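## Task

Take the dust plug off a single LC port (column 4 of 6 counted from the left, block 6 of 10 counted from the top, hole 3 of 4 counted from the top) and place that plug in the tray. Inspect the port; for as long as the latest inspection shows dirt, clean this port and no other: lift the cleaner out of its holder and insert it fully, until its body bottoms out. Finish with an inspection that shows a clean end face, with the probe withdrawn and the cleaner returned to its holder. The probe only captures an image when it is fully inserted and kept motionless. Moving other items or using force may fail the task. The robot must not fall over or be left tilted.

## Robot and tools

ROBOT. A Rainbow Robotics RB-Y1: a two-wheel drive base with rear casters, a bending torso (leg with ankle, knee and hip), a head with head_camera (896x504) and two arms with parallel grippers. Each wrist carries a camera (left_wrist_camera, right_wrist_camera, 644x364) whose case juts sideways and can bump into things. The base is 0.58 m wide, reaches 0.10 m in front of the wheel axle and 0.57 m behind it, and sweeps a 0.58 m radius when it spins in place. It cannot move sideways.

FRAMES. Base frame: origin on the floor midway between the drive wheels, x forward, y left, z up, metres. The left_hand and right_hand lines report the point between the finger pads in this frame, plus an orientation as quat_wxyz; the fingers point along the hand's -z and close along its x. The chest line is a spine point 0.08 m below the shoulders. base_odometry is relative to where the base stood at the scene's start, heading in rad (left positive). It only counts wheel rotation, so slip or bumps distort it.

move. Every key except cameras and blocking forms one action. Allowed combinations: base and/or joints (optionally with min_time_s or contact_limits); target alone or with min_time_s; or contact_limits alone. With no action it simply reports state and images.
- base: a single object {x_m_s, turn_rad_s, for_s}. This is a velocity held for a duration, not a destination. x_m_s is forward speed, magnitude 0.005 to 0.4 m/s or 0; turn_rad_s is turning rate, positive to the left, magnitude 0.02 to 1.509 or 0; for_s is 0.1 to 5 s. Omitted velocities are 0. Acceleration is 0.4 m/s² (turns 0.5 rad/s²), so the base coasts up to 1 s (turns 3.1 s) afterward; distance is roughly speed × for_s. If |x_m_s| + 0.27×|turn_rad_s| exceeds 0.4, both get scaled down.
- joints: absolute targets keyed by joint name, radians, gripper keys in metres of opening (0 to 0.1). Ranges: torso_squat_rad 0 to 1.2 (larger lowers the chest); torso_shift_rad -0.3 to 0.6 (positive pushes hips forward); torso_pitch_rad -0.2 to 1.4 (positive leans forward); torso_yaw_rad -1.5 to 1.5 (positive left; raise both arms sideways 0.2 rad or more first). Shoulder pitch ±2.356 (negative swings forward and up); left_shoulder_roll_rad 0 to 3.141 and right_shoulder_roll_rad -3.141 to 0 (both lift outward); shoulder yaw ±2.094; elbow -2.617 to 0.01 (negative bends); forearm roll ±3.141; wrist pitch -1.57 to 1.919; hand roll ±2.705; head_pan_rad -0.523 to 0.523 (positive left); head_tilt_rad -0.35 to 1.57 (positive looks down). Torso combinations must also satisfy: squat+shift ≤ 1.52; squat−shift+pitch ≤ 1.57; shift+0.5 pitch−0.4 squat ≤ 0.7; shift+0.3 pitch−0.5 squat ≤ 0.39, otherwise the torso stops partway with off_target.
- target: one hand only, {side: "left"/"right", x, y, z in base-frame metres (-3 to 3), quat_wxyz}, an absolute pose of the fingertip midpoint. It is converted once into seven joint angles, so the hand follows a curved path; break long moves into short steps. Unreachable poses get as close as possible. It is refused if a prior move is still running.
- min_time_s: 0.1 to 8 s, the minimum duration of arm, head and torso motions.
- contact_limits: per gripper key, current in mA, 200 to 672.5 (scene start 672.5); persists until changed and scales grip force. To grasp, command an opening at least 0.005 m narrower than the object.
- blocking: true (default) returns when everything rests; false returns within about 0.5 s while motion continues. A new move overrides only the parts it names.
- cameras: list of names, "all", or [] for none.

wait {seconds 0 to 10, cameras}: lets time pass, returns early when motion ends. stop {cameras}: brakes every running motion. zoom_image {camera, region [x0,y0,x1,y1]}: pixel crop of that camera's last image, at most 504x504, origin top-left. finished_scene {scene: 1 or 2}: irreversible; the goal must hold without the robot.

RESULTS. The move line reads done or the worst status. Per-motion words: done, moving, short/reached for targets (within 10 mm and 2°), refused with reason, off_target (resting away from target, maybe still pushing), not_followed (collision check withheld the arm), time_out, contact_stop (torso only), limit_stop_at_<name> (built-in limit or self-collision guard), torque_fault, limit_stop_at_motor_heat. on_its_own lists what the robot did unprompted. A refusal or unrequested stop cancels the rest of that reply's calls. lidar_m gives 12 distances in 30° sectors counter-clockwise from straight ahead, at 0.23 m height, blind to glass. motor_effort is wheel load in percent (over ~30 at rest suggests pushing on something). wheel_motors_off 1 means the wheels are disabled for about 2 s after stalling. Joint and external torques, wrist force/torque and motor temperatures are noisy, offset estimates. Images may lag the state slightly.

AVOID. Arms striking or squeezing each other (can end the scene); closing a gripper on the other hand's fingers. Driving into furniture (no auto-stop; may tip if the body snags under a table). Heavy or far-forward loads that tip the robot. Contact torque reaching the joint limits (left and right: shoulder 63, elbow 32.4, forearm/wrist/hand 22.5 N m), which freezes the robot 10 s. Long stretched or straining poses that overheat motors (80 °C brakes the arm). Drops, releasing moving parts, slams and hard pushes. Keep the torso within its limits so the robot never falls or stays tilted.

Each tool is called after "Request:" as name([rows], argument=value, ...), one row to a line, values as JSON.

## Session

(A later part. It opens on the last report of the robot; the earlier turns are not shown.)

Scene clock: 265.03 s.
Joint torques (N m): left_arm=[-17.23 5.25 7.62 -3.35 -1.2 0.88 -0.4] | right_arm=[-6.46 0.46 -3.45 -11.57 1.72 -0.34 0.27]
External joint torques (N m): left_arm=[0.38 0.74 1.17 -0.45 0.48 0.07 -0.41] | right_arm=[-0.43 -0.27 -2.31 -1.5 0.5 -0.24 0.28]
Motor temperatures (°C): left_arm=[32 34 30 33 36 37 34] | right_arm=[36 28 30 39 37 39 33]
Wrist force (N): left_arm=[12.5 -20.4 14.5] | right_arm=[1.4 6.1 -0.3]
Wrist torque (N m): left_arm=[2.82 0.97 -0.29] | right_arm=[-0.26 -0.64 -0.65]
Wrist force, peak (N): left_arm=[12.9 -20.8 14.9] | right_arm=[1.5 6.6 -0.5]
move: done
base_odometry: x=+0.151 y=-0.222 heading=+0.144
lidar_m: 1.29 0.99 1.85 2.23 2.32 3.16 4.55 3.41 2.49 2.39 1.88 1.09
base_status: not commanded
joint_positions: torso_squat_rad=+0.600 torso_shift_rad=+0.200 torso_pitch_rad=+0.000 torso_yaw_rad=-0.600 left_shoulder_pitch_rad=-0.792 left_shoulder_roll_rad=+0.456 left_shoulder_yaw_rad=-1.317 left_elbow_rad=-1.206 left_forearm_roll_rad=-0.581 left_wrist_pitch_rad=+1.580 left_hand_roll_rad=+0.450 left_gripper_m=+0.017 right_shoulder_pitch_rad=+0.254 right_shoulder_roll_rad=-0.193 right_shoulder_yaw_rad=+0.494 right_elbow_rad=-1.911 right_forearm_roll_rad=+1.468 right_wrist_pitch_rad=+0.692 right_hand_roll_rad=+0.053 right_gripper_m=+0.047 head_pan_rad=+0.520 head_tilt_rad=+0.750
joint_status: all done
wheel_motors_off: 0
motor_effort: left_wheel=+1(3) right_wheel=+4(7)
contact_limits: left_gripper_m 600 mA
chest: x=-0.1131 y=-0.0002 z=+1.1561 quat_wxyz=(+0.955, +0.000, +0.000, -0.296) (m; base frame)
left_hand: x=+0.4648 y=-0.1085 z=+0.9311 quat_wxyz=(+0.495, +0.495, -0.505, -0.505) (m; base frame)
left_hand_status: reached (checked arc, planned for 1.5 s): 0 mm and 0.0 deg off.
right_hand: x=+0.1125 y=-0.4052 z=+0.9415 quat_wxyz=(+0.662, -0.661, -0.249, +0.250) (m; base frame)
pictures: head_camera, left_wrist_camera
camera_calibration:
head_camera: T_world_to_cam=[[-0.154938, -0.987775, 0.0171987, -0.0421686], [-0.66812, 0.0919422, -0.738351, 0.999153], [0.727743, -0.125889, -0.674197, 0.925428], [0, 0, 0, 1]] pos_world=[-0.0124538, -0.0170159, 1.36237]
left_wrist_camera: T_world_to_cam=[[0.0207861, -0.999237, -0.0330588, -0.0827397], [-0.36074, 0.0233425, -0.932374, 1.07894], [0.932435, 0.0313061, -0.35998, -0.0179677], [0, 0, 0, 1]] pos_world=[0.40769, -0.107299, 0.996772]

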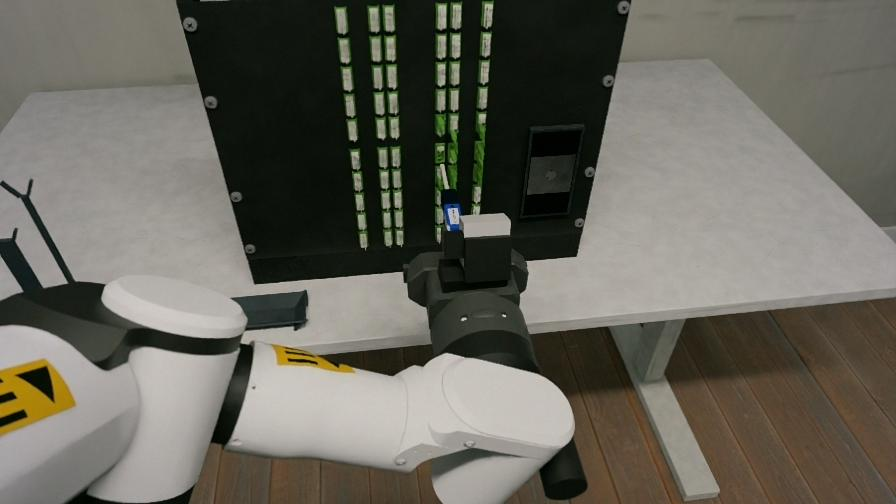

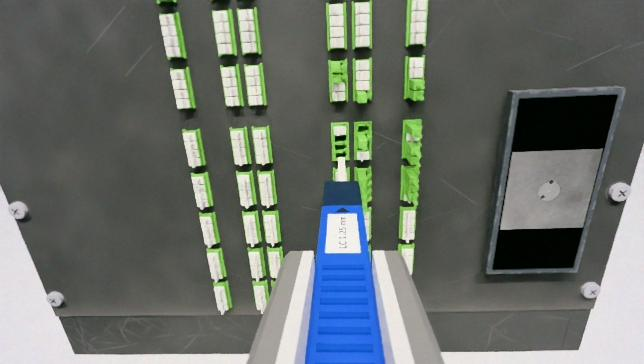

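Request:
move(target={"side":"left","x":0.480,"y":-0.1095,"z":0.9318,"quat_wxyz":[0.495,0.495,-0.505,-0.505]}, min_time_s=1.5, cameras=["head_camera","left_wrist_camera"])

Request:
zoom_image(camera="left_wrist_camera", region=[310, 130, 370, 190])

Request:
zoom_image(camera="head_camera", region=[420, 130, 460, 180])

Scene clock: 267.33 s.
Joint torques (N m): left_arm=[-18.82 4.45 8.02 -1.8 -1.65 -0.13 0.33] | right_arm=[-6.68 1.25 -3.56 -12.03 1.67 -0.27 0.37]
External joint torques (N m): left_arm=[-0.73 -0.39 1.7 0.85 0.01 -0.97 0.32] | right_arm=[-0.65 0.52 -2.42 -1.96 0.45 -0.16 0.37]
Motor temperatures (°C): left_arm=[32 34 30 33 36 37 34] | right_arm=[36 28 30 39 37 39 33]
Wrist force (N): left_arm=[10.9 -20.4 19.6] | right_arm=[1.8 6.0 0.0]
Wrist torque (N m): left_arm=[2.82 1.27 -0.30] | right_arm=[-0.21 -0.58 -0.69]
Wrist force, peak (N): left_arm=[12.8 -21.0 19.6] | right_arm=[1.5 6.7 -0.1]
move: done
base_odometry: x=+0.151 y=-0.222 heading=+0.144
lidar_m: 1.30 1.00 1.85 2.24 2.31 3.16 4.53 3.42 2.49 2.39 1.85 1.10
base_status: not commanded
joint_positions: torso_squat_rad=+0.600 torso_shift_rad=+0.200 torso_pitch_rad=+0.000 torso_yaw_rad=-0.600 left_shoulder_pitch_rad=-0.810 left_shoulder_roll_rad=+0.451 left_shoulder_yaw_rad=-1.310 left_elbow_rad=-1.144 left_forearm_roll_rad=-0.570 left_wrist_pitch_rad=+1.527 left_hand_roll_rad=+0.466 left_gripper_m=+0.017 right_shoulder_pitch_rad=+0.254 right_shoulder_roll_rad=-0.193 right_shoulder_yaw_rad=+0.494 right_elbow_rad=-1.911 right_forearm_roll_rad=+1.468 right_wrist_pitch_rad=+0.692 right_hand_roll_rad=+0.053 right_gripper_m=+0.047 head_pan_rad=+0.520 head_tilt_rad=+0.750
joint_status: all done
wheel_motors_off: 0
motor_effort: left_wheel=+1(3) right_wheel=+2(6)
contact_limits: left_gripper_m 600 mA
chest: x=-0.1131 y=-0.0002 z=+1.1561 quat_wxyz=(+0.955, +0.000, +0.000, -0.296) (m; base frame)
left_hand: x=+0.4797 y=-0.1093 z=+0.9314 quat_wxyz=(+0.495, +0.495, -0.505, -0.505) (m; base frame)
left_hand_status: reached (checked arc, planned for 1.5 s): 1 mm and 0.1 deg off.
right_hand: x=+0.1125 y=-0.4052 z=+0.9415 quat_wxyz=(+0.662, -0.661, -0.249, +0.250) (m; base frame)
pictures: head_camera, left_wrist_camera
camera_calibration:
head_camera: T_world_to_cam=[[-0.154928, -0.987776, 0.0171883, -0.0421543], [-0.668071, 0.0919348, -0.738396, 0.999215], [0.72779, -0.125881, -0.674148, 0.925362], [0, 0, 0, 1]] pos_world=[-0.0124538, -0.0170159, 1.36237]
left_wrist_camera: T_world_to_cam=[[0.0210008, -0.999215, -0.0335833, -0.0835066], [-0.361143, 0.023741, -0.932208, 1.0847], [0.932274, 0.0317055, -0.360361, -0.031327], [0, 0, 0, 1]] pos_world=[0.42269, -0.1082, 0.997072]

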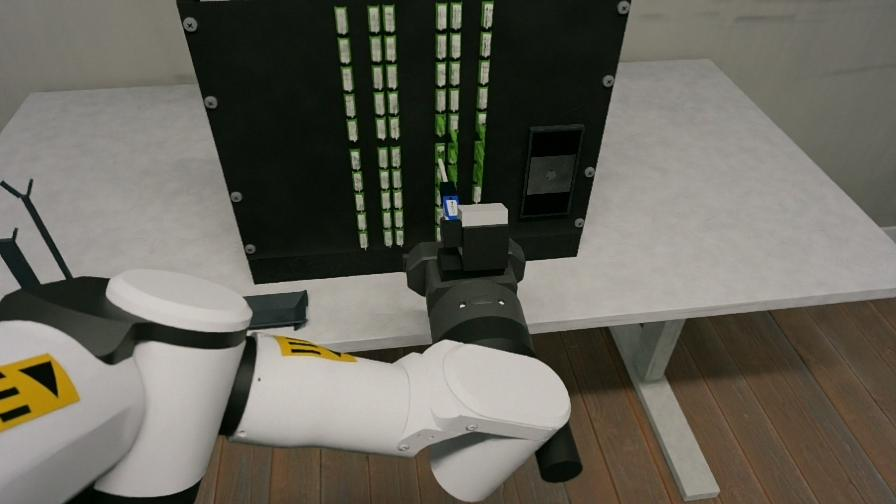

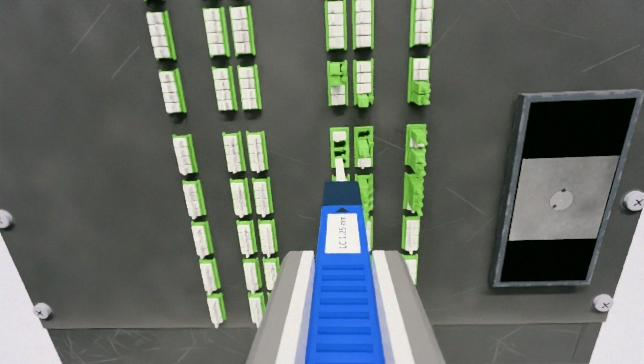

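Scaled by 8.400 from the camera's 644x364 image, which has a finer 1265x715 frame.

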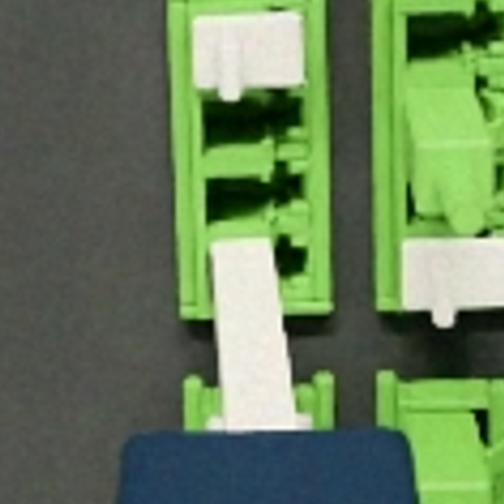

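Scaled by 10.080 from the camera's 896x504 image, which has a finer 1280x720 frame.

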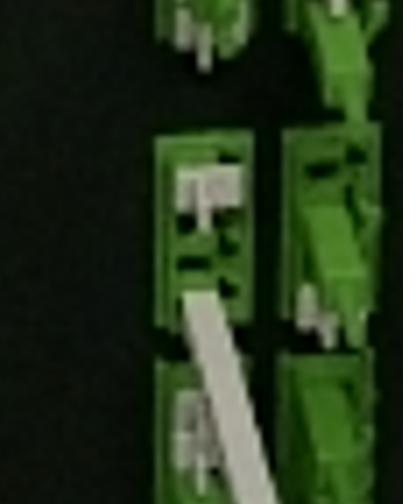

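Request:
move(target={"side":"left","x":0.466,"y":-0.1085,"z":0.9318,"quat_wxyz":[0.495,0.495,-0.505,-0.505]}, min_time_s=1.2, cameras=[])

Request:
move(target={"side":"left","x":0.466,"y":-0.1080,"z":0.9378,"quat_wxyz":[0.495,0.495,-0.505,-0.505]}, min_time_s=1.2, cameras=[])

Request:
move(target={"side":"left","x":0.4745,"y":-0.1080,"z":0.9378,"quat_wxyz":[0.495,0.495,-0.505,-0.505]}, min_time_s=1.5, cameras=["head_camera","left_wrist_camera"])

Request:
zoom_image(camera="left_wrist_camera", region=[310, 130, 370, 190])

Request:
zoom_image(camera="head_camera", region=[420, 130, 460, 180])

Scene clock: 270.17 s.
Joint torques (N m): left_arm=[-15.3 5.31 4.53 -3.42 -2.05 0.95 -0.46] | right_arm=[-6.89 0.7 -3.49 -11.92 1.78 -0.21 0.43]
External joint torques (N m): left_arm=[2.4 0.77 -1.9 -0.55 -0.37 0.14 -0.47] | right_arm=[-0.85 -0.04 -2.35 -1.85 0.57 -0.11 0.44]
Motor temperatures (°C): left_arm=[32 34 30 33 36 37 34] | right_arm=[36 28 30 39 37 39 33]
Wrist force (N): left_arm=[13.1 -20.6 14.6] | right_arm=[1.4 5.7 -0.2]
Wrist torque (N m): left_arm=[2.85 1.04 -0.31] | right_arm=[-0.21 -0.61 -0.68]
Wrist force, peak (N): left_arm=[12.1 -20.9 19.1] | right_arm=[1.4 6.7 -0.3]
move: done
base_odometry: x=+0.151 y=-0.222 heading=+0.144
lidar_m: 1.30 1.00 1.84 2.23 2.31 3.16 4.54 3.41 2.47 2.39 1.86 1.09
base_status: not commanded
joint_positions: torso_squat_rad=+0.600 torso_shift_rad=+0.200 torso_pitch_rad=+0.000 torso_yaw_rad=-0.600 left_shoulder_pitch_rad=-0.795 left_shoulder_roll_rad=+0.454 left_shoulder_yaw_rad=-1.315 left_elbow_rad=-1.197 left_forearm_roll_rad=-0.579 left_wrist_pitch_rad=+1.574 left_hand_roll_rad=+0.453 left_gripper_m=+0.017 right_shoulder_pitch_rad=+0.254 right_shoulder_roll_rad=-0.193 right_shoulder_yaw_rad=+0.494 right_elbow_rad=-1.911 right_forearm_roll_rad=+1.468 right_wrist_pitch_rad=+0.692 right_hand_roll_rad=+0.053 right_gripper_m=+0.047 head_pan_rad=+0.520 head_tilt_rad=+0.750
joint_status: all done
wheel_motors_off: 0
motor_effort: left_wheel=+2(3) right_wheel=+4(6)
contact_limits: left_gripper_m 600 mA
chest: x=-0.1131 y=-0.0002 z=+1.1561 quat_wxyz=(+0.955, +0.000, +0.000, -0.296) (m; base frame)
left_hand: x=+0.4668 y=-0.1088 z=+0.9315 quat_wxyz=(+0.496, +0.495, -0.505, -0.504) (m; base frame)
left_hand_status: reached (checked arc, planned for 1.2 s): 1 mm and 0.1 deg off.
right_hand: x=+0.1125 y=-0.4052 z=+0.9415 quat_wxyz=(+0.662, -0.661, -0.249, +0.250) (m; base frame)
pictures: none
No camera images: "cameras" was empty.

Scene clock: 271.70 s.
Joint torques (N m): left_arm=[-17.1 5.4 7.99 -3.45 -1.46 0.89 -0.42] | right_arm=[-6.3 0.94 -3.13 -12.02 1.31 -0.06 0.17]
External joint torques (N m): left_arm=[0.56 0.76 1.38 -0.51 0.23 0.11 -0.43] | right_arm=[-0.26 0.21 -2 -1.96 0.09 0.05 0.17]
Motor temperatures (°C): left_arm=[32 34 30 33 36 37 34] | right_arm=[36 28 30 39 37 39 33]
Wrist force (N): left_arm=[12.8 -20.3 14.3] | right_arm=[1.5 5.7 -0.2]
Wrist torque (N m): left_arm=[2.81 0.98 -0.31] | right_arm=[-0.19 -0.61 -0.69]
Wrist force, peak (N): left_arm=[12.7 -20.8 14.8] | right_arm=[1.6 6.4 -0.5]
move: done
base_odometry: x=+0.151 y=-0.222 heading=+0.144
lidar_m: 1.30 1.01 1.82 2.23 2.32 3.15 4.54 3.41 2.50 2.40 1.86 1.08
base_status: not commanded
joint_positions: torso_squat_rad=+0.600 torso_shift_rad=+0.200 torso_pitch_rad=+0.000 torso_yaw_rad=-0.600 left_shoulder_pitch_rad=-0.797 left_shoulder_roll_rad=+0.472 left_shoulder_yaw_rad=-1.312 left_elbow_rad=-1.235 left_forearm_roll_rad=-0.575 left_wrist_pitch_rad=+1.588 left_hand_roll_rad=+0.435 left_gripper_m=+0.017 right_shoulder_pitch_rad=+0.254 right_shoulder_roll_rad=-0.193 right_shoulder_yaw_rad=+0.494 right_elbow_rad=-1.911 right_forearm_roll_rad=+1.468 right_wrist_pitch_rad=+0.692 right_hand_roll_rad=+0.053 right_gripper_m=+0.047 head_pan_rad=+0.520 head_tilt_rad=+0.750
joint_status: all done
wheel_motors_off: 0
motor_effort: left_wheel=+1(3) right_wheel=+5(8)
contact_limits: left_gripper_m 600 mA
chest: x=-0.1131 y=-0.0002 z=+1.1561 quat_wxyz=(+0.955, +0.000, +0.000, -0.296) (m; base frame)
left_hand: x=+0.4659 y=-0.1080 z=+0.9374 quat_wxyz=(+0.495, +0.495, -0.505, -0.505) (m; base frame)
left_hand_status: reached (checked arc, planned for 1.2 s): 0 mm and 0.0 deg off.
right_hand: x=+0.1125 y=-0.4052 z=+0.9415 quat_wxyz=(+0.662, -0.661, -0.249, +0.250) (m; base frame)
pictures: none
No camera images: "cameras" was empty.

Scene clock: 273.53 s.
Joint torques (N m): left_arm=[-17.68 5.47 7.91 -2.43 -1.32 0.28 0.29] | right_arm=[-6.73 0.96 -3.66 -12.02 1.48 0.05 0.41]
External joint torques (N m): left_arm=[0.22 0.63 1.32 0.39 0.36 -0.52 0.28] | right_arm=[-0.69 0.23 -2.53 -1.96 0.26 0.16 0.42]
Motor temperatures (°C): left_arm=[32 34 30 33 36 37 34] | right_arm=[36 28 30 39 37 39 33]
Wrist force (N): left_arm=[12.6 -20.7 14.3] | right_arm=[1.3 5.9 -0.1]
Wrist torque (N m): left_arm=[2.86 0.95 -0.30] | right_arm=[-0.22 -0.63 -0.67]
Wrist force, peak (N): left_arm=[13.0 -20.9 14.6] | right_arm=[1.4 6.5 0.1]
move: done
base_odometry: x=+0.151 y=-0.222 heading=+0.144
lidar_m: 1.29 0.99 1.85 2.22 2.32 3.16 4.53 3.43 2.50 2.40 1.86 1.09
base_status: not commanded
joint_positions: torso_squat_rad=+0.600 torso_shift_rad=+0.200 torso_pitch_rad=+0.000 torso_yaw_rad=-0.600 left_shoulder_pitch_rad=-0.805 left_shoulder_roll_rad=+0.474 left_shoulder_yaw_rad=-1.307 left_elbow_rad=-1.209 left_forearm_roll_rad=-0.568 left_wrist_pitch_rad=+1.561 left_hand_roll_rad=+0.442 left_gripper_m=+0.017 right_shoulder_pitch_rad=+0.254 right_shoulder_roll_rad=-0.193 right_shoulder_yaw_rad=+0.494 right_elbow_rad=-1.911 right_forearm_roll_rad=+1.468 right_wrist_pitch_rad=+0.692 right_hand_roll_rad=+0.053 right_gripper_m=+0.047 head_pan_rad=+0.520 head_tilt_rad=+0.750
joint_status: all done
wheel_motors_off: 0
motor_effort: left_wheel=+1(2) right_wheel=+3(6)
contact_limits: left_gripper_m 600 mA
chest: x=-0.1131 y=-0.0002 z=+1.1561 quat_wxyz=(+0.955, +0.000, +0.000, -0.296) (m; base frame)
left_hand: x=+0.4739 y=-0.1077 z=+0.9377 quat_wxyz=(+0.495, +0.495, -0.505, -0.505) (m; base frame)
left_hand_status: reached (checked arc, planned for 1.5 s): 1 mm and 0.1 deg off.
right_hand: x=+0.1125 y=-0.4052 z=+0.9415 quat_wxyz=(+0.662, -0.661, -0.249, +0.250) (m; base frame)
pictures: head_camera, left_wrist_camera
camera_calibration:
head_camera: T_world_to_cam=[[-0.154928, -0.987776, 0.0171883, -0.0421543], [-0.668071, 0.0919348, -0.738396, 0.999215], [0.72779, -0.125881, -0.674148, 0.925362], [0, 0, 0, 1]] pos_world=[-0.0124538, -0.0170159, 1.36237]
left_wrist_camera: T_world_to_cam=[[0.0208608, -0.999234, -0.0331086, -0.0819941], [-0.361245, 0.0233451, -0.932179, 1.08841], [0.932238, 0.0314063, -0.360481, -0.0235968], [0, 0, 0, 1]] pos_world=[0.416891, -0.106599, 1.00337]

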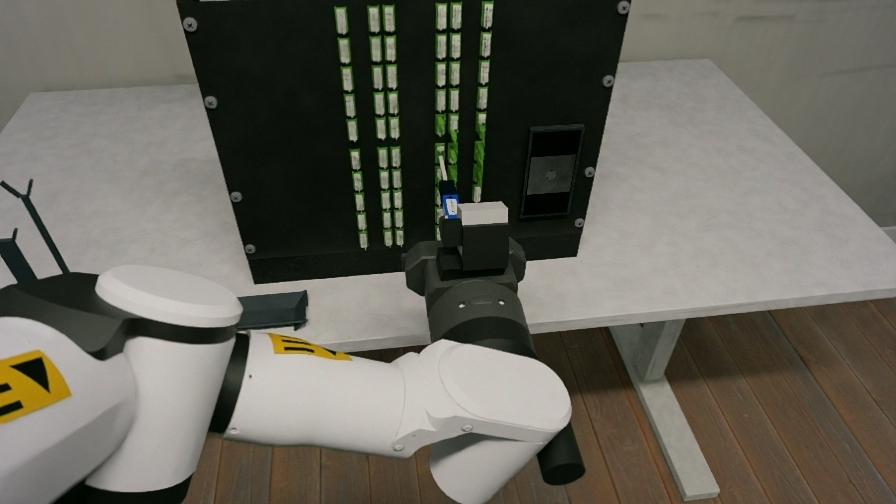

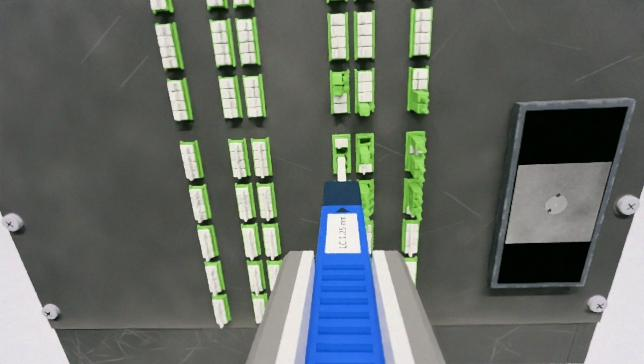

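Scaled by 8.400 from the camera's 644x364 image, which has a finer 1265x715 frame.

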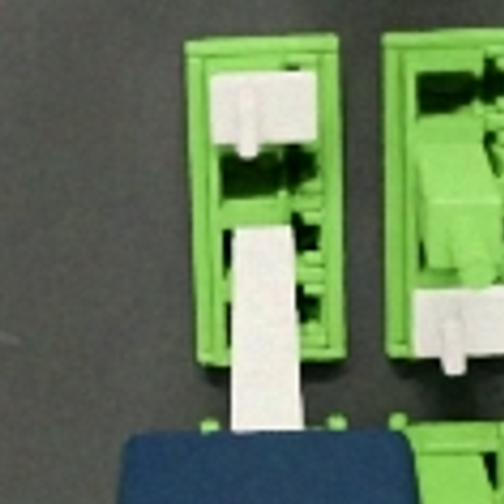

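Scaled by 10.080 from the camera's 896x504 image, which has a finer 1280x720 frame.

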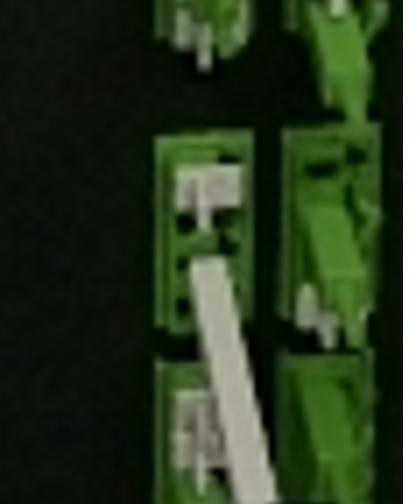

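Request:
move(target={"side":"left","x":0.470,"y":-0.1071,"z":0.9393,"quat_wxyz":[0.495,0.495,-0.505,-0.505]}, min_time_s=1.2, cameras=[])

Request:
move(target={"side":"left","x":0.4745,"y":-0.1071,"z":0.9393,"quat_wxyz":[0.495,0.495,-0.505,-0.505]}, min_time_s=1.2, cameras=["head_camera","left_wrist_camera"])

Request:
zoom_image(camera="left_wrist_camera", region=[325, 140, 355, 170])

Request:
zoom_image(camera="head_camera", region=[425, 140, 455, 170])

Scene clock: 275.57 s.
Joint torques (N m): left_arm=[-15.05 5.67 4.33 -3.46 -1.97 0.86 -0.38] | right_arm=[-6.01 0.66 -3.39 -12.06 1.57 -0.13 0.36]
External joint torques (N m): left_arm=[2.73 0.88 -2.32 -0.56 -0.28 0.08 -0.39] | right_arm=[0.03 -0.07 -2.26 -2 0.35 -0.02 0.37]
Motor temperatures (°C): left_arm=[32 34 30 33 36 37 34] | right_arm=[36 28 30 39 37 39 33]
Wrist force (N): left_arm=[12.9 -20.4 14.5] | right_arm=[1.4 5.7 -0.3]
Wrist torque (N m): left_arm=[2.83 0.98 -0.32] | right_arm=[-0.20 -0.63 -0.68]
Wrist force, peak (N): left_arm=[12.7 -20.5 14.9] | right_arm=[1.6 6.5 0.1]
move: done
base_odometry: x=+0.151 y=-0.222 heading=+0.144
lidar_m: 1.30 1.00 1.85 2.23 2.32 3.16 4.54 3.42 2.49 2.40 1.87 1.09
base_status: not commanded
joint_positions: torso_squat_rad=+0.600 torso_shift_rad=+0.200 torso_pitch_rad=+0.000 torso_yaw_rad=-0.600 left_shoulder_pitch_rad=-0.802 left_shoulder_roll_rad=+0.479 left_shoulder_yaw_rad=-1.308 left_elbow_rad=-1.232 left_forearm_roll_rad=-0.570 left_wrist_pitch_rad=+1.578 left_hand_roll_rad=+0.435 left_gripper_m=+0.017 right_shoulder_pitch_rad=+0.254 right_shoulder_roll_rad=-0.193 right_shoulder_yaw_rad=+0.494 right_elbow_rad=-1.911 right_forearm_roll_rad=+1.468 right_wrist_pitch_rad=+0.692 right_hand_roll_rad=+0.053 right_gripper_m=+0.047 head_pan_rad=+0.520 head_tilt_rad=+0.750
joint_status: all done
wheel_motors_off: 0
motor_effort: left_wheel=+2(3) right_wheel=+5(7)
contact_limits: left_gripper_m 600 mA
chest: x=-0.1131 y=-0.0002 z=+1.1561 quat_wxyz=(+0.955, +0.000, +0.000, -0.296) (m; base frame)
left_hand: x=+0.4701 y=-0.1073 z=+0.9393 quat_wxyz=(+0.495, +0.495, -0.505, -0.505) (m; base frame)
left_hand_status: reached (checked arc, planned for 1.2 s): 0 mm and 0.0 deg off.
right_hand: x=+0.1125 y=-0.4052 z=+0.9415 quat_wxyz=(+0.662, -0.661, -0.249, +0.250) (m; base frame)
pictures: none
No camera images: "cameras" was empty.

Scene clock: 277.10 s.
Joint torques (N m): left_arm=[-17.51 5.76 7.88 -2.32 -1.29 0.34 0.26] | right_arm=[-6.45 1 -3.54 -11.96 1.57 -0.3 0.25]
External joint torques (N m): left_arm=[0.38 0.87 1.25 0.52 0.39 -0.45 0.25] | right_arm=[-0.42 0.27 -2.41 -1.9 0.35 -0.19 0.26]
Motor temperatures (°C): left_arm=[32 34 30 33 36 37 34] | right_arm=[36 28 30 39 37 39 33]
Wrist force (N): left_arm=[12.5 -20.6 14.4] | right_arm=[1.7 6.1 0.0]
Wrist torque (N m): left_arm=[2.86 0.98 -0.30] | right_arm=[-0.26 -0.60 -0.68]
Wrist force, peak (N): left_arm=[13.0 -20.8 14.8] | right_arm=[1.5 6.5 0.0]
move: done
base_odometry: x=+0.151 y=-0.222 heading=+0.144
lidar_m: 1.30 1.00 1.85 2.22 2.31 3.15 4.53 3.43 2.49 2.39 1.87 1.09
base_status: not commanded
joint_positions: torso_squat_rad=+0.600 torso_shift_rad=+0.200 torso_pitch_rad=+0.000 torso_yaw_rad=-0.600 left_shoulder_pitch_rad=-0.805 left_shoulder_roll_rad=+0.479 left_shoulder_yaw_rad=-1.306 left_elbow_rad=-1.218 left_forearm_roll_rad=-0.568 left_wrist_pitch_rad=+1.563 left_hand_roll_rad=+0.439 left_gripper_m=+0.017 right_shoulder_pitch_rad=+0.254 right_shoulder_roll_rad=-0.193 right_shoulder_yaw_rad=+0.494 right_elbow_rad=-1.911 right_forearm_roll_rad=+1.468 right_wrist_pitch_rad=+0.692 right_hand_roll_rad=+0.053 right_gripper_m=+0.047 head_pan_rad=+0.520 head_tilt_rad=+0.750
joint_status: all done
wheel_motors_off: 0
motor_effort: left_wheel=+0(3) right_wheel=+2(6)
contact_limits: left_gripper_m 600 mA
chest: x=-0.1131 y=-0.0002 z=+1.1561 quat_wxyz=(+0.955, +0.000, +0.000, -0.296) (m; base frame)
left_hand: x=+0.4741 y=-0.1070 z=+0.9390 quat_wxyz=(+0.495, +0.495, -0.505, -0.505) (m; base frame)
left_hand_status: reached (checked arc, planned for 1.2 s): 0 mm and 0.0 deg off.
right_hand: x=+0.1125 y=-0.4052 z=+0.9415 quat_wxyz=(+0.662, -0.661, -0.249, +0.250) (m; base frame)
pictures: head_camera, left_wrist_camera
camera_calibration:
head_camera: T_world_to_cam=[[-0.154928, -0.987776, 0.0171883, -0.0421543], [-0.668071, 0.0919348, -0.738396, 0.999215], [0.72779, -0.125881, -0.674148, 0.925362], [0, 0, 0, 1]] pos_world=[-0.0124538, -0.0170159, 1.36237]
left_wrist_camera: T_world_to_cam=[[0.0208319, -0.999232, -0.0331964, -0.0811553], [-0.36104, 0.0234443, -0.932256, 1.08968], [0.932318, 0.0314059, -0.360274, -0.0235774], [0, 0, 0, 1]] pos_world=[0.41709, -0.105899, 1.00467]

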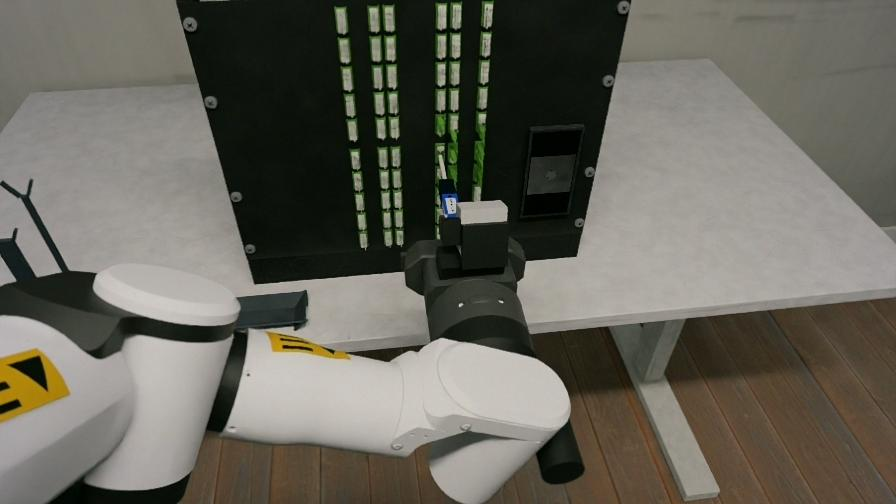

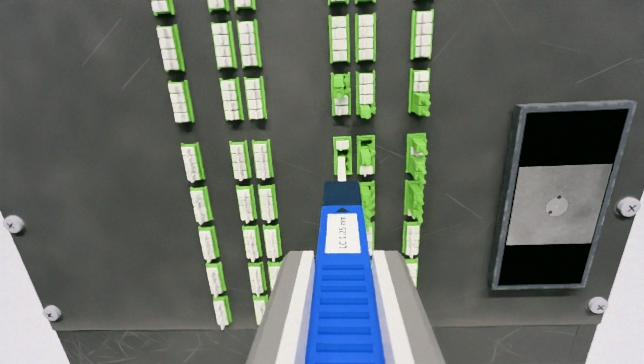

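Scaled by 16.800 from the camera's 644x364 image, which has a finer 1265x715 frame.

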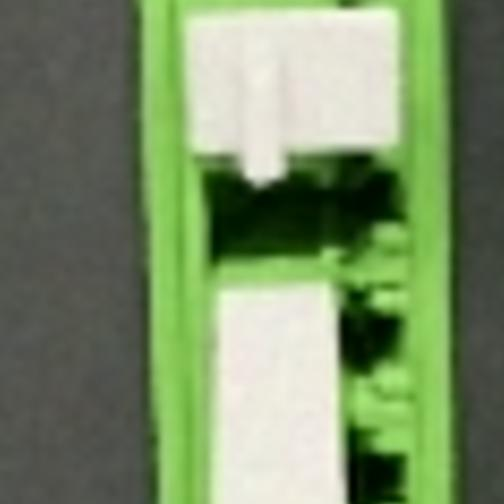

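Scaled by 16.800 from the camera's 896x504 image, which has a finer 1280x720 frame.

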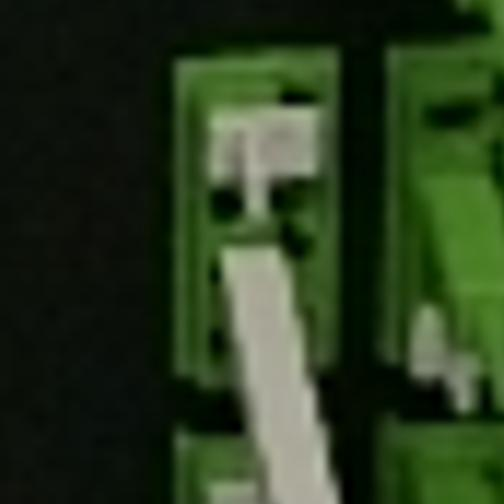

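Request:
move(target={"side":"left","x":0.4775,"y":-0.1071,"z":0.9391,"quat_wxyz":[0.495,0.495,-0.505,-0.505]}, min_time_s=1.2, cameras=["head_camera","left_wrist_camera"])

Request:
zoom_image(camera="left_wrist_camera", region=[325, 140, 355, 170])

Request:
zoom_image(camera="head_camera", region=[425, 140, 455, 170])

Scene clock: 278.93 s.
Joint torques (N m): left_arm=[-18.2 5.01 8.5 -1.36 -1.37 0.41 0.33] | right_arm=[-6.36 1.42 -3.55 -11.68 1.84 -0.1 0.56]
External joint torques (N m): left_arm=[-0.23 0.06 1.9 1.42 0.32 -0.39 0.31] | right_arm=[-0.32 0.69 -2.41 -1.62 0.62 0 0.57]
Motor temperatures (°C): left_arm=[32 34 30 33 36 37 34] | right_arm=[36 28 30 39 37 39 33]
Wrist force (N): left_arm=[12.6 -20.6 19.3] | right_arm=[1.3 5.9 -0.4]
Wrist torque (N m): left_arm=[2.81 1.00 -0.28] | right_arm=[-0.21 -0.63 -0.67]
Wrist force, peak (N): left_arm=[13.3 -20.8 19.5] | right_arm=[2.0 6.2 -0.2]
move: done
base_odometry: x=+0.151 y=-0.222 heading=+0.144
lidar_m: 1.30 1.00 1.86 2.22 2.32 3.15 4.55 3.42 2.47 2.39 1.86 1.10
base_status: not commanded
joint_positions: torso_squat_rad=+0.600 torso_shift_rad=+0.200 torso_pitch_rad=+0.000 torso_yaw_rad=-0.600 left_shoulder_pitch_rad=-0.808 left_shoulder_roll_rad=+0.478 left_shoulder_yaw_rad=-1.305 left_elbow_rad=-1.205 left_forearm_roll_rad=-0.566 left_wrist_pitch_rad=+1.552 left_hand_roll_rad=+0.443 left_gripper_m=+0.017 right_shoulder_pitch_rad=+0.254 right_shoulder_roll_rad=-0.193 right_shoulder_yaw_rad=+0.494 right_elbow_rad=-1.911 right_forearm_roll_rad=+1.468 right_wrist_pitch_rad=+0.692 right_hand_roll_rad=+0.053 right_gripper_m=+0.047 head_pan_rad=+0.520 head_tilt_rad=+0.750
joint_status: all done
wheel_motors_off: 0
motor_effort: left_wheel=+1(3) right_wheel=+4(6)
contact_limits: left_gripper_m 600 mA
chest: x=-0.1131 y=-0.0002 z=+1.1561 quat_wxyz=(+0.955, +0.000, +0.000, -0.296) (m; base frame)
left_hand: x=+0.4771 y=-0.1070 z=+0.9387 quat_wxyz=(+0.495, +0.495, -0.505, -0.505) (m; base frame)
left_hand_status: reached (checked arc, planned for 1.2 s): 1 mm and 0.1 deg off.
right_hand: x=+0.1125 y=-0.4052 z=+0.9415 quat_wxyz=(+0.662, -0.661, -0.249, +0.250) (m; base frame)
pictures: head_camera, left_wrist_camera
camera_calibration:
head_camera: T_world_to_cam=[[-0.154928, -0.987776, 0.0171883, -0.0421543], [-0.668071, 0.0919348, -0.738396, 0.999215], [0.72779, -0.125881, -0.674148, 0.925362], [0, 0, 0, 1]] pos_world=[-0.0124538, -0.0170159, 1.36237]
left_wrist_camera: T_world_to_cam=[[0.0206617, -0.99923, -0.0333501, -0.0810019], [-0.361252, 0.0236421, -0.932169, 1.09051], [0.932239, 0.031308, -0.360485, -0.0262487], [0, 0, 0, 1]] pos_world=[0.420091, -0.1059, 1.00437]

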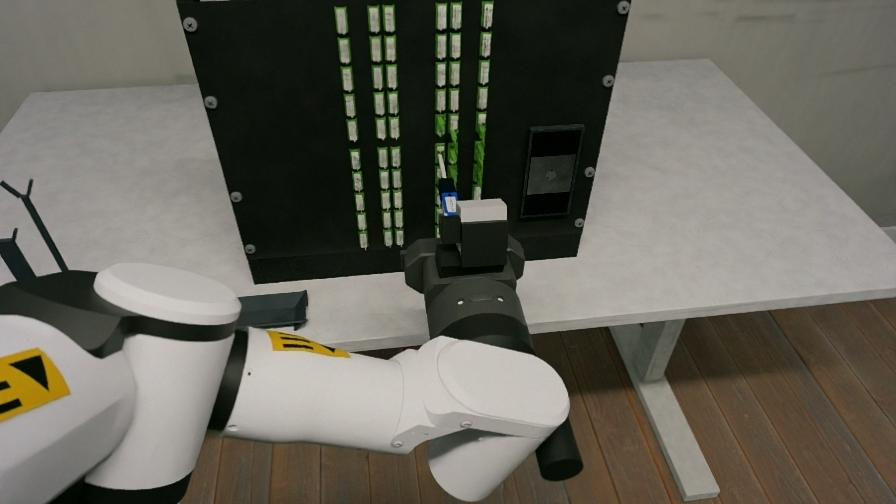

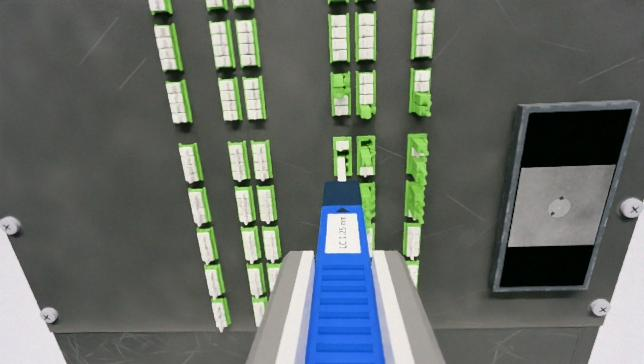

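Scaled by 16.800 from the camera's 644x364 image, which has a finer 1265x715 frame.

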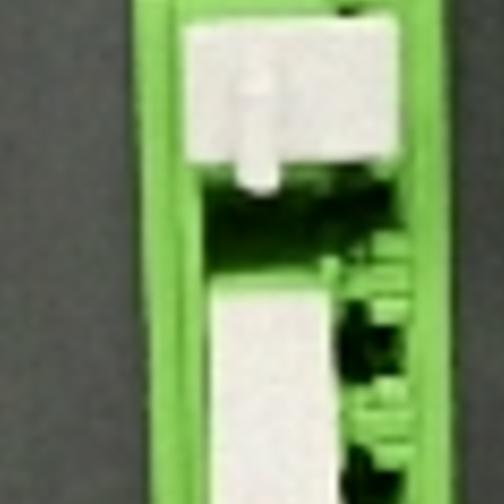

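Scaled by 16.800 from the camera's 896x504 image, which has a finer 1280x720 frame.

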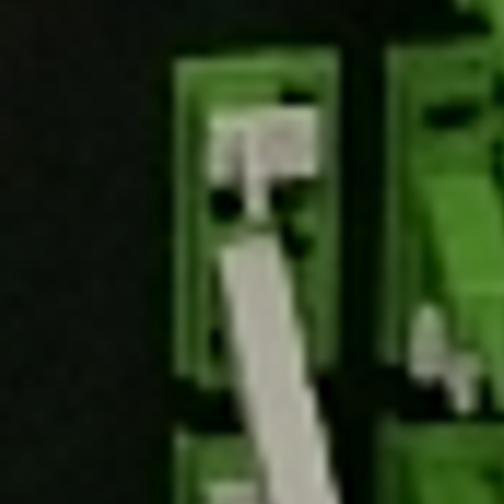

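Request:
move(target={"side":"left","x":0.472,"y":-0.1072,"z":0.9385,"quat_wxyz":[0.495,0.495,-0.505,-0.505]}, min_time_s=1.2, cameras=[])

Request:
move(target={"side":"left","x":0.4785,"y":-0.1074,"z":0.9387,"quat_wxyz":[0.495,0.495,-0.505,-0.505]}, min_time_s=1.5, cameras=["head_camera","left_wrist_camera"])

Request:
zoom_image(camera="left_wrist_camera", region=[325, 140, 355, 170])

Request:
zoom_image(camera="head_camera", region=[425, 140, 455, 170])

Scene clock: 281.23 s.
Joint torques (N m): left_arm=[-15.28 3.32 4.65 -3.44 -1.96 0.87 -0.38] | right_arm=[-6.64 1.4 -3.56 -11.99 1.44 -0.41 0.35]
External joint torques (N m): left_arm=[2.55 -1.51 -1.97 -0.58 -0.27 0.08 -0.39] | right_arm=[-0.6 0.66 -2.43 -1.92 0.22 -0.3 0.36]
Motor temperatures (°C): left_arm=[32 34 30 33 36 37 34] | right_arm=[36 28 30 39 37 39 33]
Wrist force (N): left_arm=[12.4 -20.3 14.7] | right_arm=[1.5 6.2 -0.3]
Wrist torque (N m): left_arm=[2.83 0.92 -0.29] | right_arm=[-0.26 -0.61 -0.70]
Wrist force, peak (N): left_arm=[12.9 -20.7 20.1] | right_arm=[1.7 6.4 -0.3]
move: done
base_odometry: x=+0.151 y=-0.222 heading=+0.144
lidar_m: 1.29 1.00 1.85 2.22 2.31 3.16 4.54 3.41 2.48 2.39 1.87 1.10
base_status: not commanded
joint_positions: torso_squat_rad=+0.600 torso_shift_rad=+0.200 torso_pitch_rad=+0.000 torso_yaw_rad=-0.600 left_shoulder_pitch_rad=-0.803 left_shoulder_roll_rad=+0.477 left_shoulder_yaw_rad=-1.307 left_elbow_rad=-1.221 left_forearm_roll_rad=-0.570 left_wrist_pitch_rad=+1.569 left_hand_roll_rad=+0.439 left_gripper_m=+0.017 right_shoulder_pitch_rad=+0.254 right_shoulder_roll_rad=-0.193 right_shoulder_yaw_rad=+0.494 right_elbow_rad=-1.911 right_forearm_roll_rad=+1.468 right_wrist_pitch_rad=+0.692 right_hand_roll_rad=+0.053 right_gripper_m=+0.047 head_pan_rad=+0.520 head_tilt_rad=+0.750
joint_status: all done
wheel_motors_off: 0
motor_effort: left_wheel=+1(3) right_wheel=+4(7)
contact_limits: left_gripper_m 600 mA
chest: x=-0.1131 y=-0.0002 z=+1.1561 quat_wxyz=(+0.955, +0.000, +0.000, -0.296) (m; base frame)
left_hand: x=+0.4723 y=-0.1071 z=+0.9386 quat_wxyz=(+0.495, +0.495, -0.505, -0.505) (m; base frame)
left_hand_status: reached (checked arc, planned for 1.2 s): 0 mm and 0.0 deg off.
right_hand: x=+0.1125 y=-0.4052 z=+0.9415 quat_wxyz=(+0.662, -0.661, -0.249, +0.250) (m; base frame)
pictures: none
No camera images: "cameras" was empty.

Scene clock: 283.07 s.
Joint torques (N m): left_arm=[-18.57 5.29 8.51 -1.51 -1.29 0.21 0.32] | right_arm=[-7.02 0.68 -3.5 -11.86 1.58 -0.2 0.45]
External joint torques (N m): left_arm=[-0.56 0.33 1.93 1.25 0.39 -0.59 0.31] | right_arm=[-0.98 -0.06 -2.36 -1.8 0.36 -0.09 0.46]
Motor temperatures (°C): left_arm=[32 34 30 33 36 37 34] | right_arm=[36 28 30 39 37 39 33]
Wrist force (N): left_arm=[12.2 -20.5 19.5] | right_arm=[1.5 5.8 -0.5]
Wrist torque (N m): left_arm=[2.80 1.02 -0.29] | right_arm=[-0.23 -0.61 -0.69]
Wrist force, peak (N): left_arm=[12.9 -20.6 19.7] | right_arm=[1.6 6.3 -0.3]
move: done
base_odometry: x=+0.151 y=-0.222 heading=+0.144
lidar_m: 1.29 1.00 1.85 2.22 2.32 3.15 4.54 3.41 2.49 2.40 1.88 1.11
base_status: not commanded
joint_positions: torso_squat_rad=+0.600 torso_shift_rad=+0.200 torso_pitch_rad=+0.000 torso_yaw_rad=-0.600 left_shoulder_pitch_rad=-0.809 left_shoulder_roll_rad=+0.477 left_shoulder_yaw_rad=-1.305 left_elbow_rad=-1.199 left_forearm_roll_rad=-0.565 left_wrist_pitch_rad=+1.548 left_hand_roll_rad=+0.444 left_gripper_m=+0.017 right_shoulder_pitch_rad=+0.254 right_shoulder_roll_rad=-0.193 right_shoulder_yaw_rad=+0.494 right_elbow_rad=-1.911 right_forearm_roll_rad=+1.468 right_wrist_pitch_rad=+0.692 right_hand_roll_rad=+0.053 right_gripper_m=+0.047 head_pan_rad=+0.520 head_tilt_rad=+0.750
joint_status: all done
wheel_motors_off: 0
motor_effort: left_wheel=+1(3) right_wheel=+0(7)
contact_limits: left_gripper_m 600 mA
chest: x=-0.1131 y=-0.0002 z=+1.1561 quat_wxyz=(+0.955, +0.000, +0.000, -0.296) (m; base frame)
left_hand: x=+0.4780 y=-0.1072 z=+0.9384 quat_wxyz=(+0.495, +0.495, -0.505, -0.505) (m; base frame)
left_hand_status: reached (checked arc, planned for 1.5 s): 1 mm and 0.1 deg off.
right_hand: x=+0.1125 y=-0.4052 z=+0.9415 quat_wxyz=(+0.662, -0.661, -0.249, +0.250) (m; base frame)
pictures: head_camera, left_wrist_camera
camera_calibration:
head_camera: T_world_to_cam=[[-0.154928, -0.987776, 0.0171883, -0.0421543], [-0.668071, 0.0919348, -0.738396, 0.999215], [0.72779, -0.125881, -0.674148, 0.925362], [0, 0, 0, 1]] pos_world=[-0.0124538, -0.0170159, 1.36237]
left_wrist_camera: T_world_to_cam=[[0.0206565, -0.99923, -0.0333534, -0.0812249], [-0.361339, 0.0236441, -0.932135, 1.09056], [0.932206, 0.0313065, -0.360572, -0.0270881], [0, 0, 0, 1]] pos_world=[0.420991, -0.1061, 1.00407]

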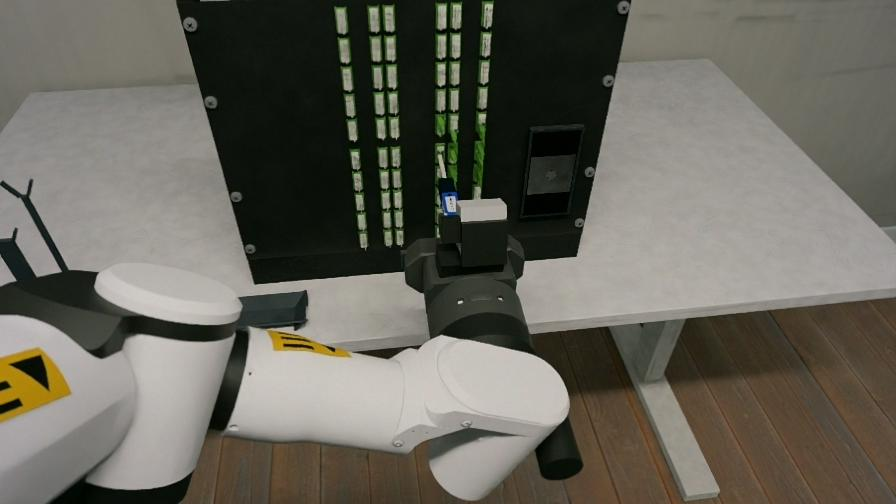

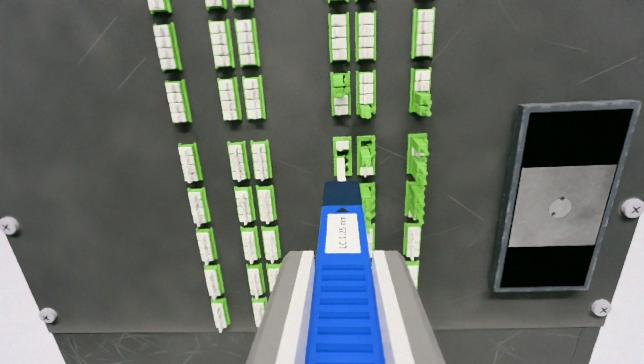

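Scaled by 16.800 from the camera's 644x364 image, which has a finer 1265x715 frame.

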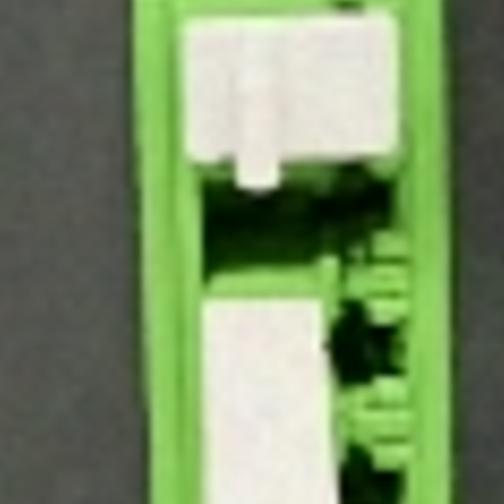

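Scaled by 16.800 from the camera's 896x504 image, which has a finer 1280x720 frame.

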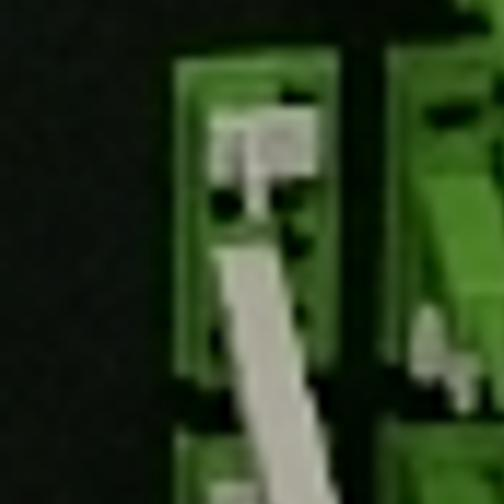

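Request:
move(target={"side":"left","x":0.472,"y":-0.1076,"z":0.9390,"quat_wxyz":[0.495,0.495,-0.505,-0.505]}, min_time_s=1.2, cameras=[])

Request:
move(target={"side":"left","x":0.4770,"y":-0.1078,"z":0.9392,"quat_wxyz":[0.495,0.495,-0.505,-0.505]}, min_time_s=1.5, cameras=["left_wrist_camera"])

Request:
zoom_image(camera="left_wrist_camera", region=[325, 140, 355, 170])

Scene clock: 285.13 s.
Joint torques (N m): left_arm=[-15.4 4.01 4.85 -3.46 -1.97 0.94 -0.45] | right_arm=[-6 1.23 -3.42 -12.09 1.67 -0.19 0.34]
External joint torques (N m): left_arm=[2.45 -0.81 -1.77 -0.6 -0.29 0.15 -0.46] | right_arm=[0.04 0.5 -2.29 -2.03 0.45 -0.08 0.35]
Motor temperatures (°C): left_arm=[32 34 30 33 36 37 34] | right_arm=[36 28 30 39 37 39 33]
Wrist force (N): left_arm=[12.7 -20.6 14.6] | right_arm=[1.6 5.8 -0.1]
Wrist torque (N m): left_arm=[2.85 0.99 -0.32] | right_arm=[-0.21 -0.58 -0.67]
Wrist force, peak (N): left_arm=[12.7 -21.0 19.6] | right_arm=[1.6 6.5 -0.2]
move: done
base_odometry: x=+0.151 y=-0.222 heading=+0.144
lidar_m: 1.30 1.01 1.85 2.23 2.31 3.17 4.54 3.42 2.49 2.39 1.87 1.09
base_status: not commanded
joint_positions: torso_squat_rad=+0.600 torso_shift_rad=+0.200 torso_pitch_rad=+0.000 torso_yaw_rad=-0.600 left_shoulder_pitch_rad=-0.804 left_shoulder_roll_rad=+0.476 left_shoulder_yaw_rad=-1.307 left_elbow_rad=-1.221 left_forearm_roll_rad=-0.569 left_wrist_pitch_rad=+1.569 left_hand_roll_rad=+0.438 left_gripper_m=+0.017 right_shoulder_pitch_rad=+0.254 right_shoulder_roll_rad=-0.193 right_shoulder_yaw_rad=+0.494 right_elbow_rad=-1.911 right_forearm_roll_rad=+1.468 right_wrist_pitch_rad=+0.692 right_hand_roll_rad=+0.053 right_gripper_m=+0.047 head_pan_rad=+0.520 head_tilt_rad=+0.750
joint_status: all done
wheel_motors_off: 0
motor_effort: left_wheel=+2(3) right_wheel=+2(6)
contact_limits: left_gripper_m 600 mA
chest: x=-0.1131 y=-0.0002 z=+1.1561 quat_wxyz=(+0.955, +0.000, +0.000, -0.296) (m; base frame)
left_hand: x=+0.4723 y=-0.1076 z=+0.9390 quat_wxyz=(+0.495, +0.495, -0.505, -0.505) (m; base frame)
left_hand_status: reached (checked arc, planned for 1.2 s): 0 mm and 0.0 deg off.
right_hand: x=+0.1125 y=-0.4052 z=+0.9415 quat_wxyz=(+0.662, -0.661, -0.249, +0.250) (m; base frame)
pictures: none
No camera images: "cameras" was empty.

Scene clock: 286.97 s.
Joint torques (N m): left_arm=[-18.71 5.22 8.28 -1.6 -1.51 0.11 0.24] | right_arm=[-6.06 1.6 -3.23 -11.82 1.55 -0.22 0.38]
External joint torques (N m): left_arm=[-0.73 0.3 1.68 1.19 0.17 -0.68 0.23] | right_arm=[-0.02 0.86 -2.09 -1.75 0.34 -0.12 0.39]
Motor temperatures (°C): left_arm=[32 34 30 33 36 37 34] | right_arm=[36 28 30 39 37 39 33]
Wrist force (N): left_arm=[12.1 -20.4 19.2] | right_arm=[1.4 6.2 -0.4]
Wrist torque (N m): left_arm=[2.75 1.09 -0.32] | right_arm=[-0.22 -0.66 -0.67]
Wrist force, peak (N): left_arm=[12.3 -21.0 19.4] | right_arm=[1.5 6.4 -0.4]
move: done
base_odometry: x=+0.151 y=-0.222 heading=+0.144
lidar_m: 1.28 1.01 1.84 2.23 2.31 3.17 4.54 3.41 2.49 2.39 1.88 1.10
base_status: not commanded
joint_positions: torso_squat_rad=+0.600 torso_shift_rad=+0.200 torso_pitch_rad=+0.000 torso_yaw_rad=-0.600 left_shoulder_pitch_rad=-0.809 left_shoulder_roll_rad=+0.476 left_shoulder_yaw_rad=-1.305 left_elbow_rad=-1.204 left_forearm_roll_rad=-0.566 left_wrist_pitch_rad=+1.554 left_hand_roll_rad=+0.442 left_gripper_m=+0.017 right_shoulder_pitch_rad=+0.254 right_shoulder_roll_rad=-0.193 right_shoulder_yaw_rad=+0.494 right_elbow_rad=-1.911 right_forearm_roll_rad=+1.468 right_wrist_pitch_rad=+0.692 right_hand_roll_rad=+0.053 right_gripper_m=+0.047 head_pan_rad=+0.520 head_tilt_rad=+0.750
joint_status: all done
wheel_motors_off: 0
motor_effort: left_wheel=+1(3) right_wheel=+5(5)
contact_limits: left_gripper_m 600 mA
chest: x=-0.1131 y=-0.0002 z=+1.1561 quat_wxyz=(+0.955, +0.000, +0.000, -0.296) (m; base frame)
left_hand: x=+0.4766 y=-0.1076 z=+0.9388 quat_wxyz=(+0.495, +0.495, -0.505, -0.505) (m; base frame)
left_hand_status: reached (checked arc, planned for 1.5 s): 1 mm and 0.1 deg off.
right_hand: x=+0.1125 y=-0.4052 z=+0.9415 quat_wxyz=(+0.662, -0.661, -0.249, +0.250) (m; base frame)
pictures: left_wrist_camera
camera_calibration:
left_wrist_camera: T_world_to_cam=[[0.0207539, -0.999227, -0.0333884, -0.0815877], [-0.361254, 0.0236444, -0.932168, 1.09043], [0.932237, 0.0314078, -0.360484, -0.025717], [0, 0, 0, 1]] pos_world=[0.419591, -0.1065, 1.00447]

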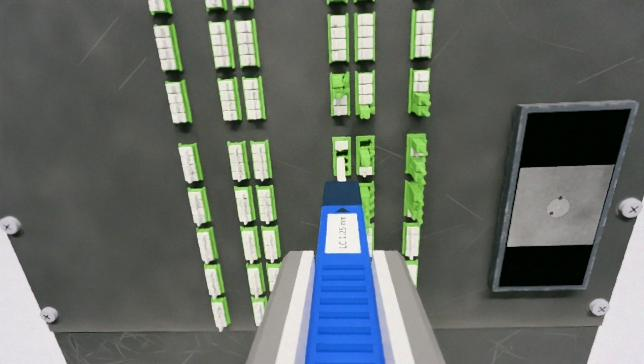

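Scaled by 16.800 from the camera's 644x364 image, which has a finer 1265x715 frame.

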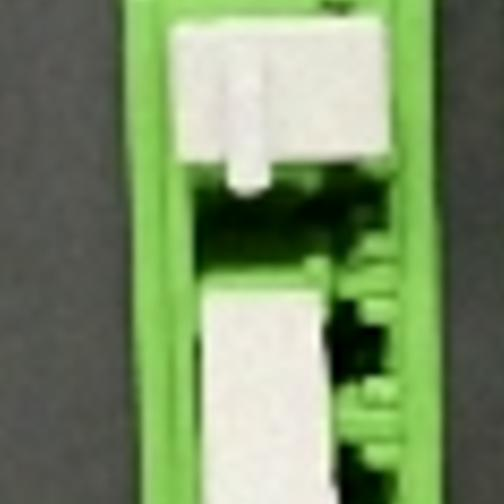

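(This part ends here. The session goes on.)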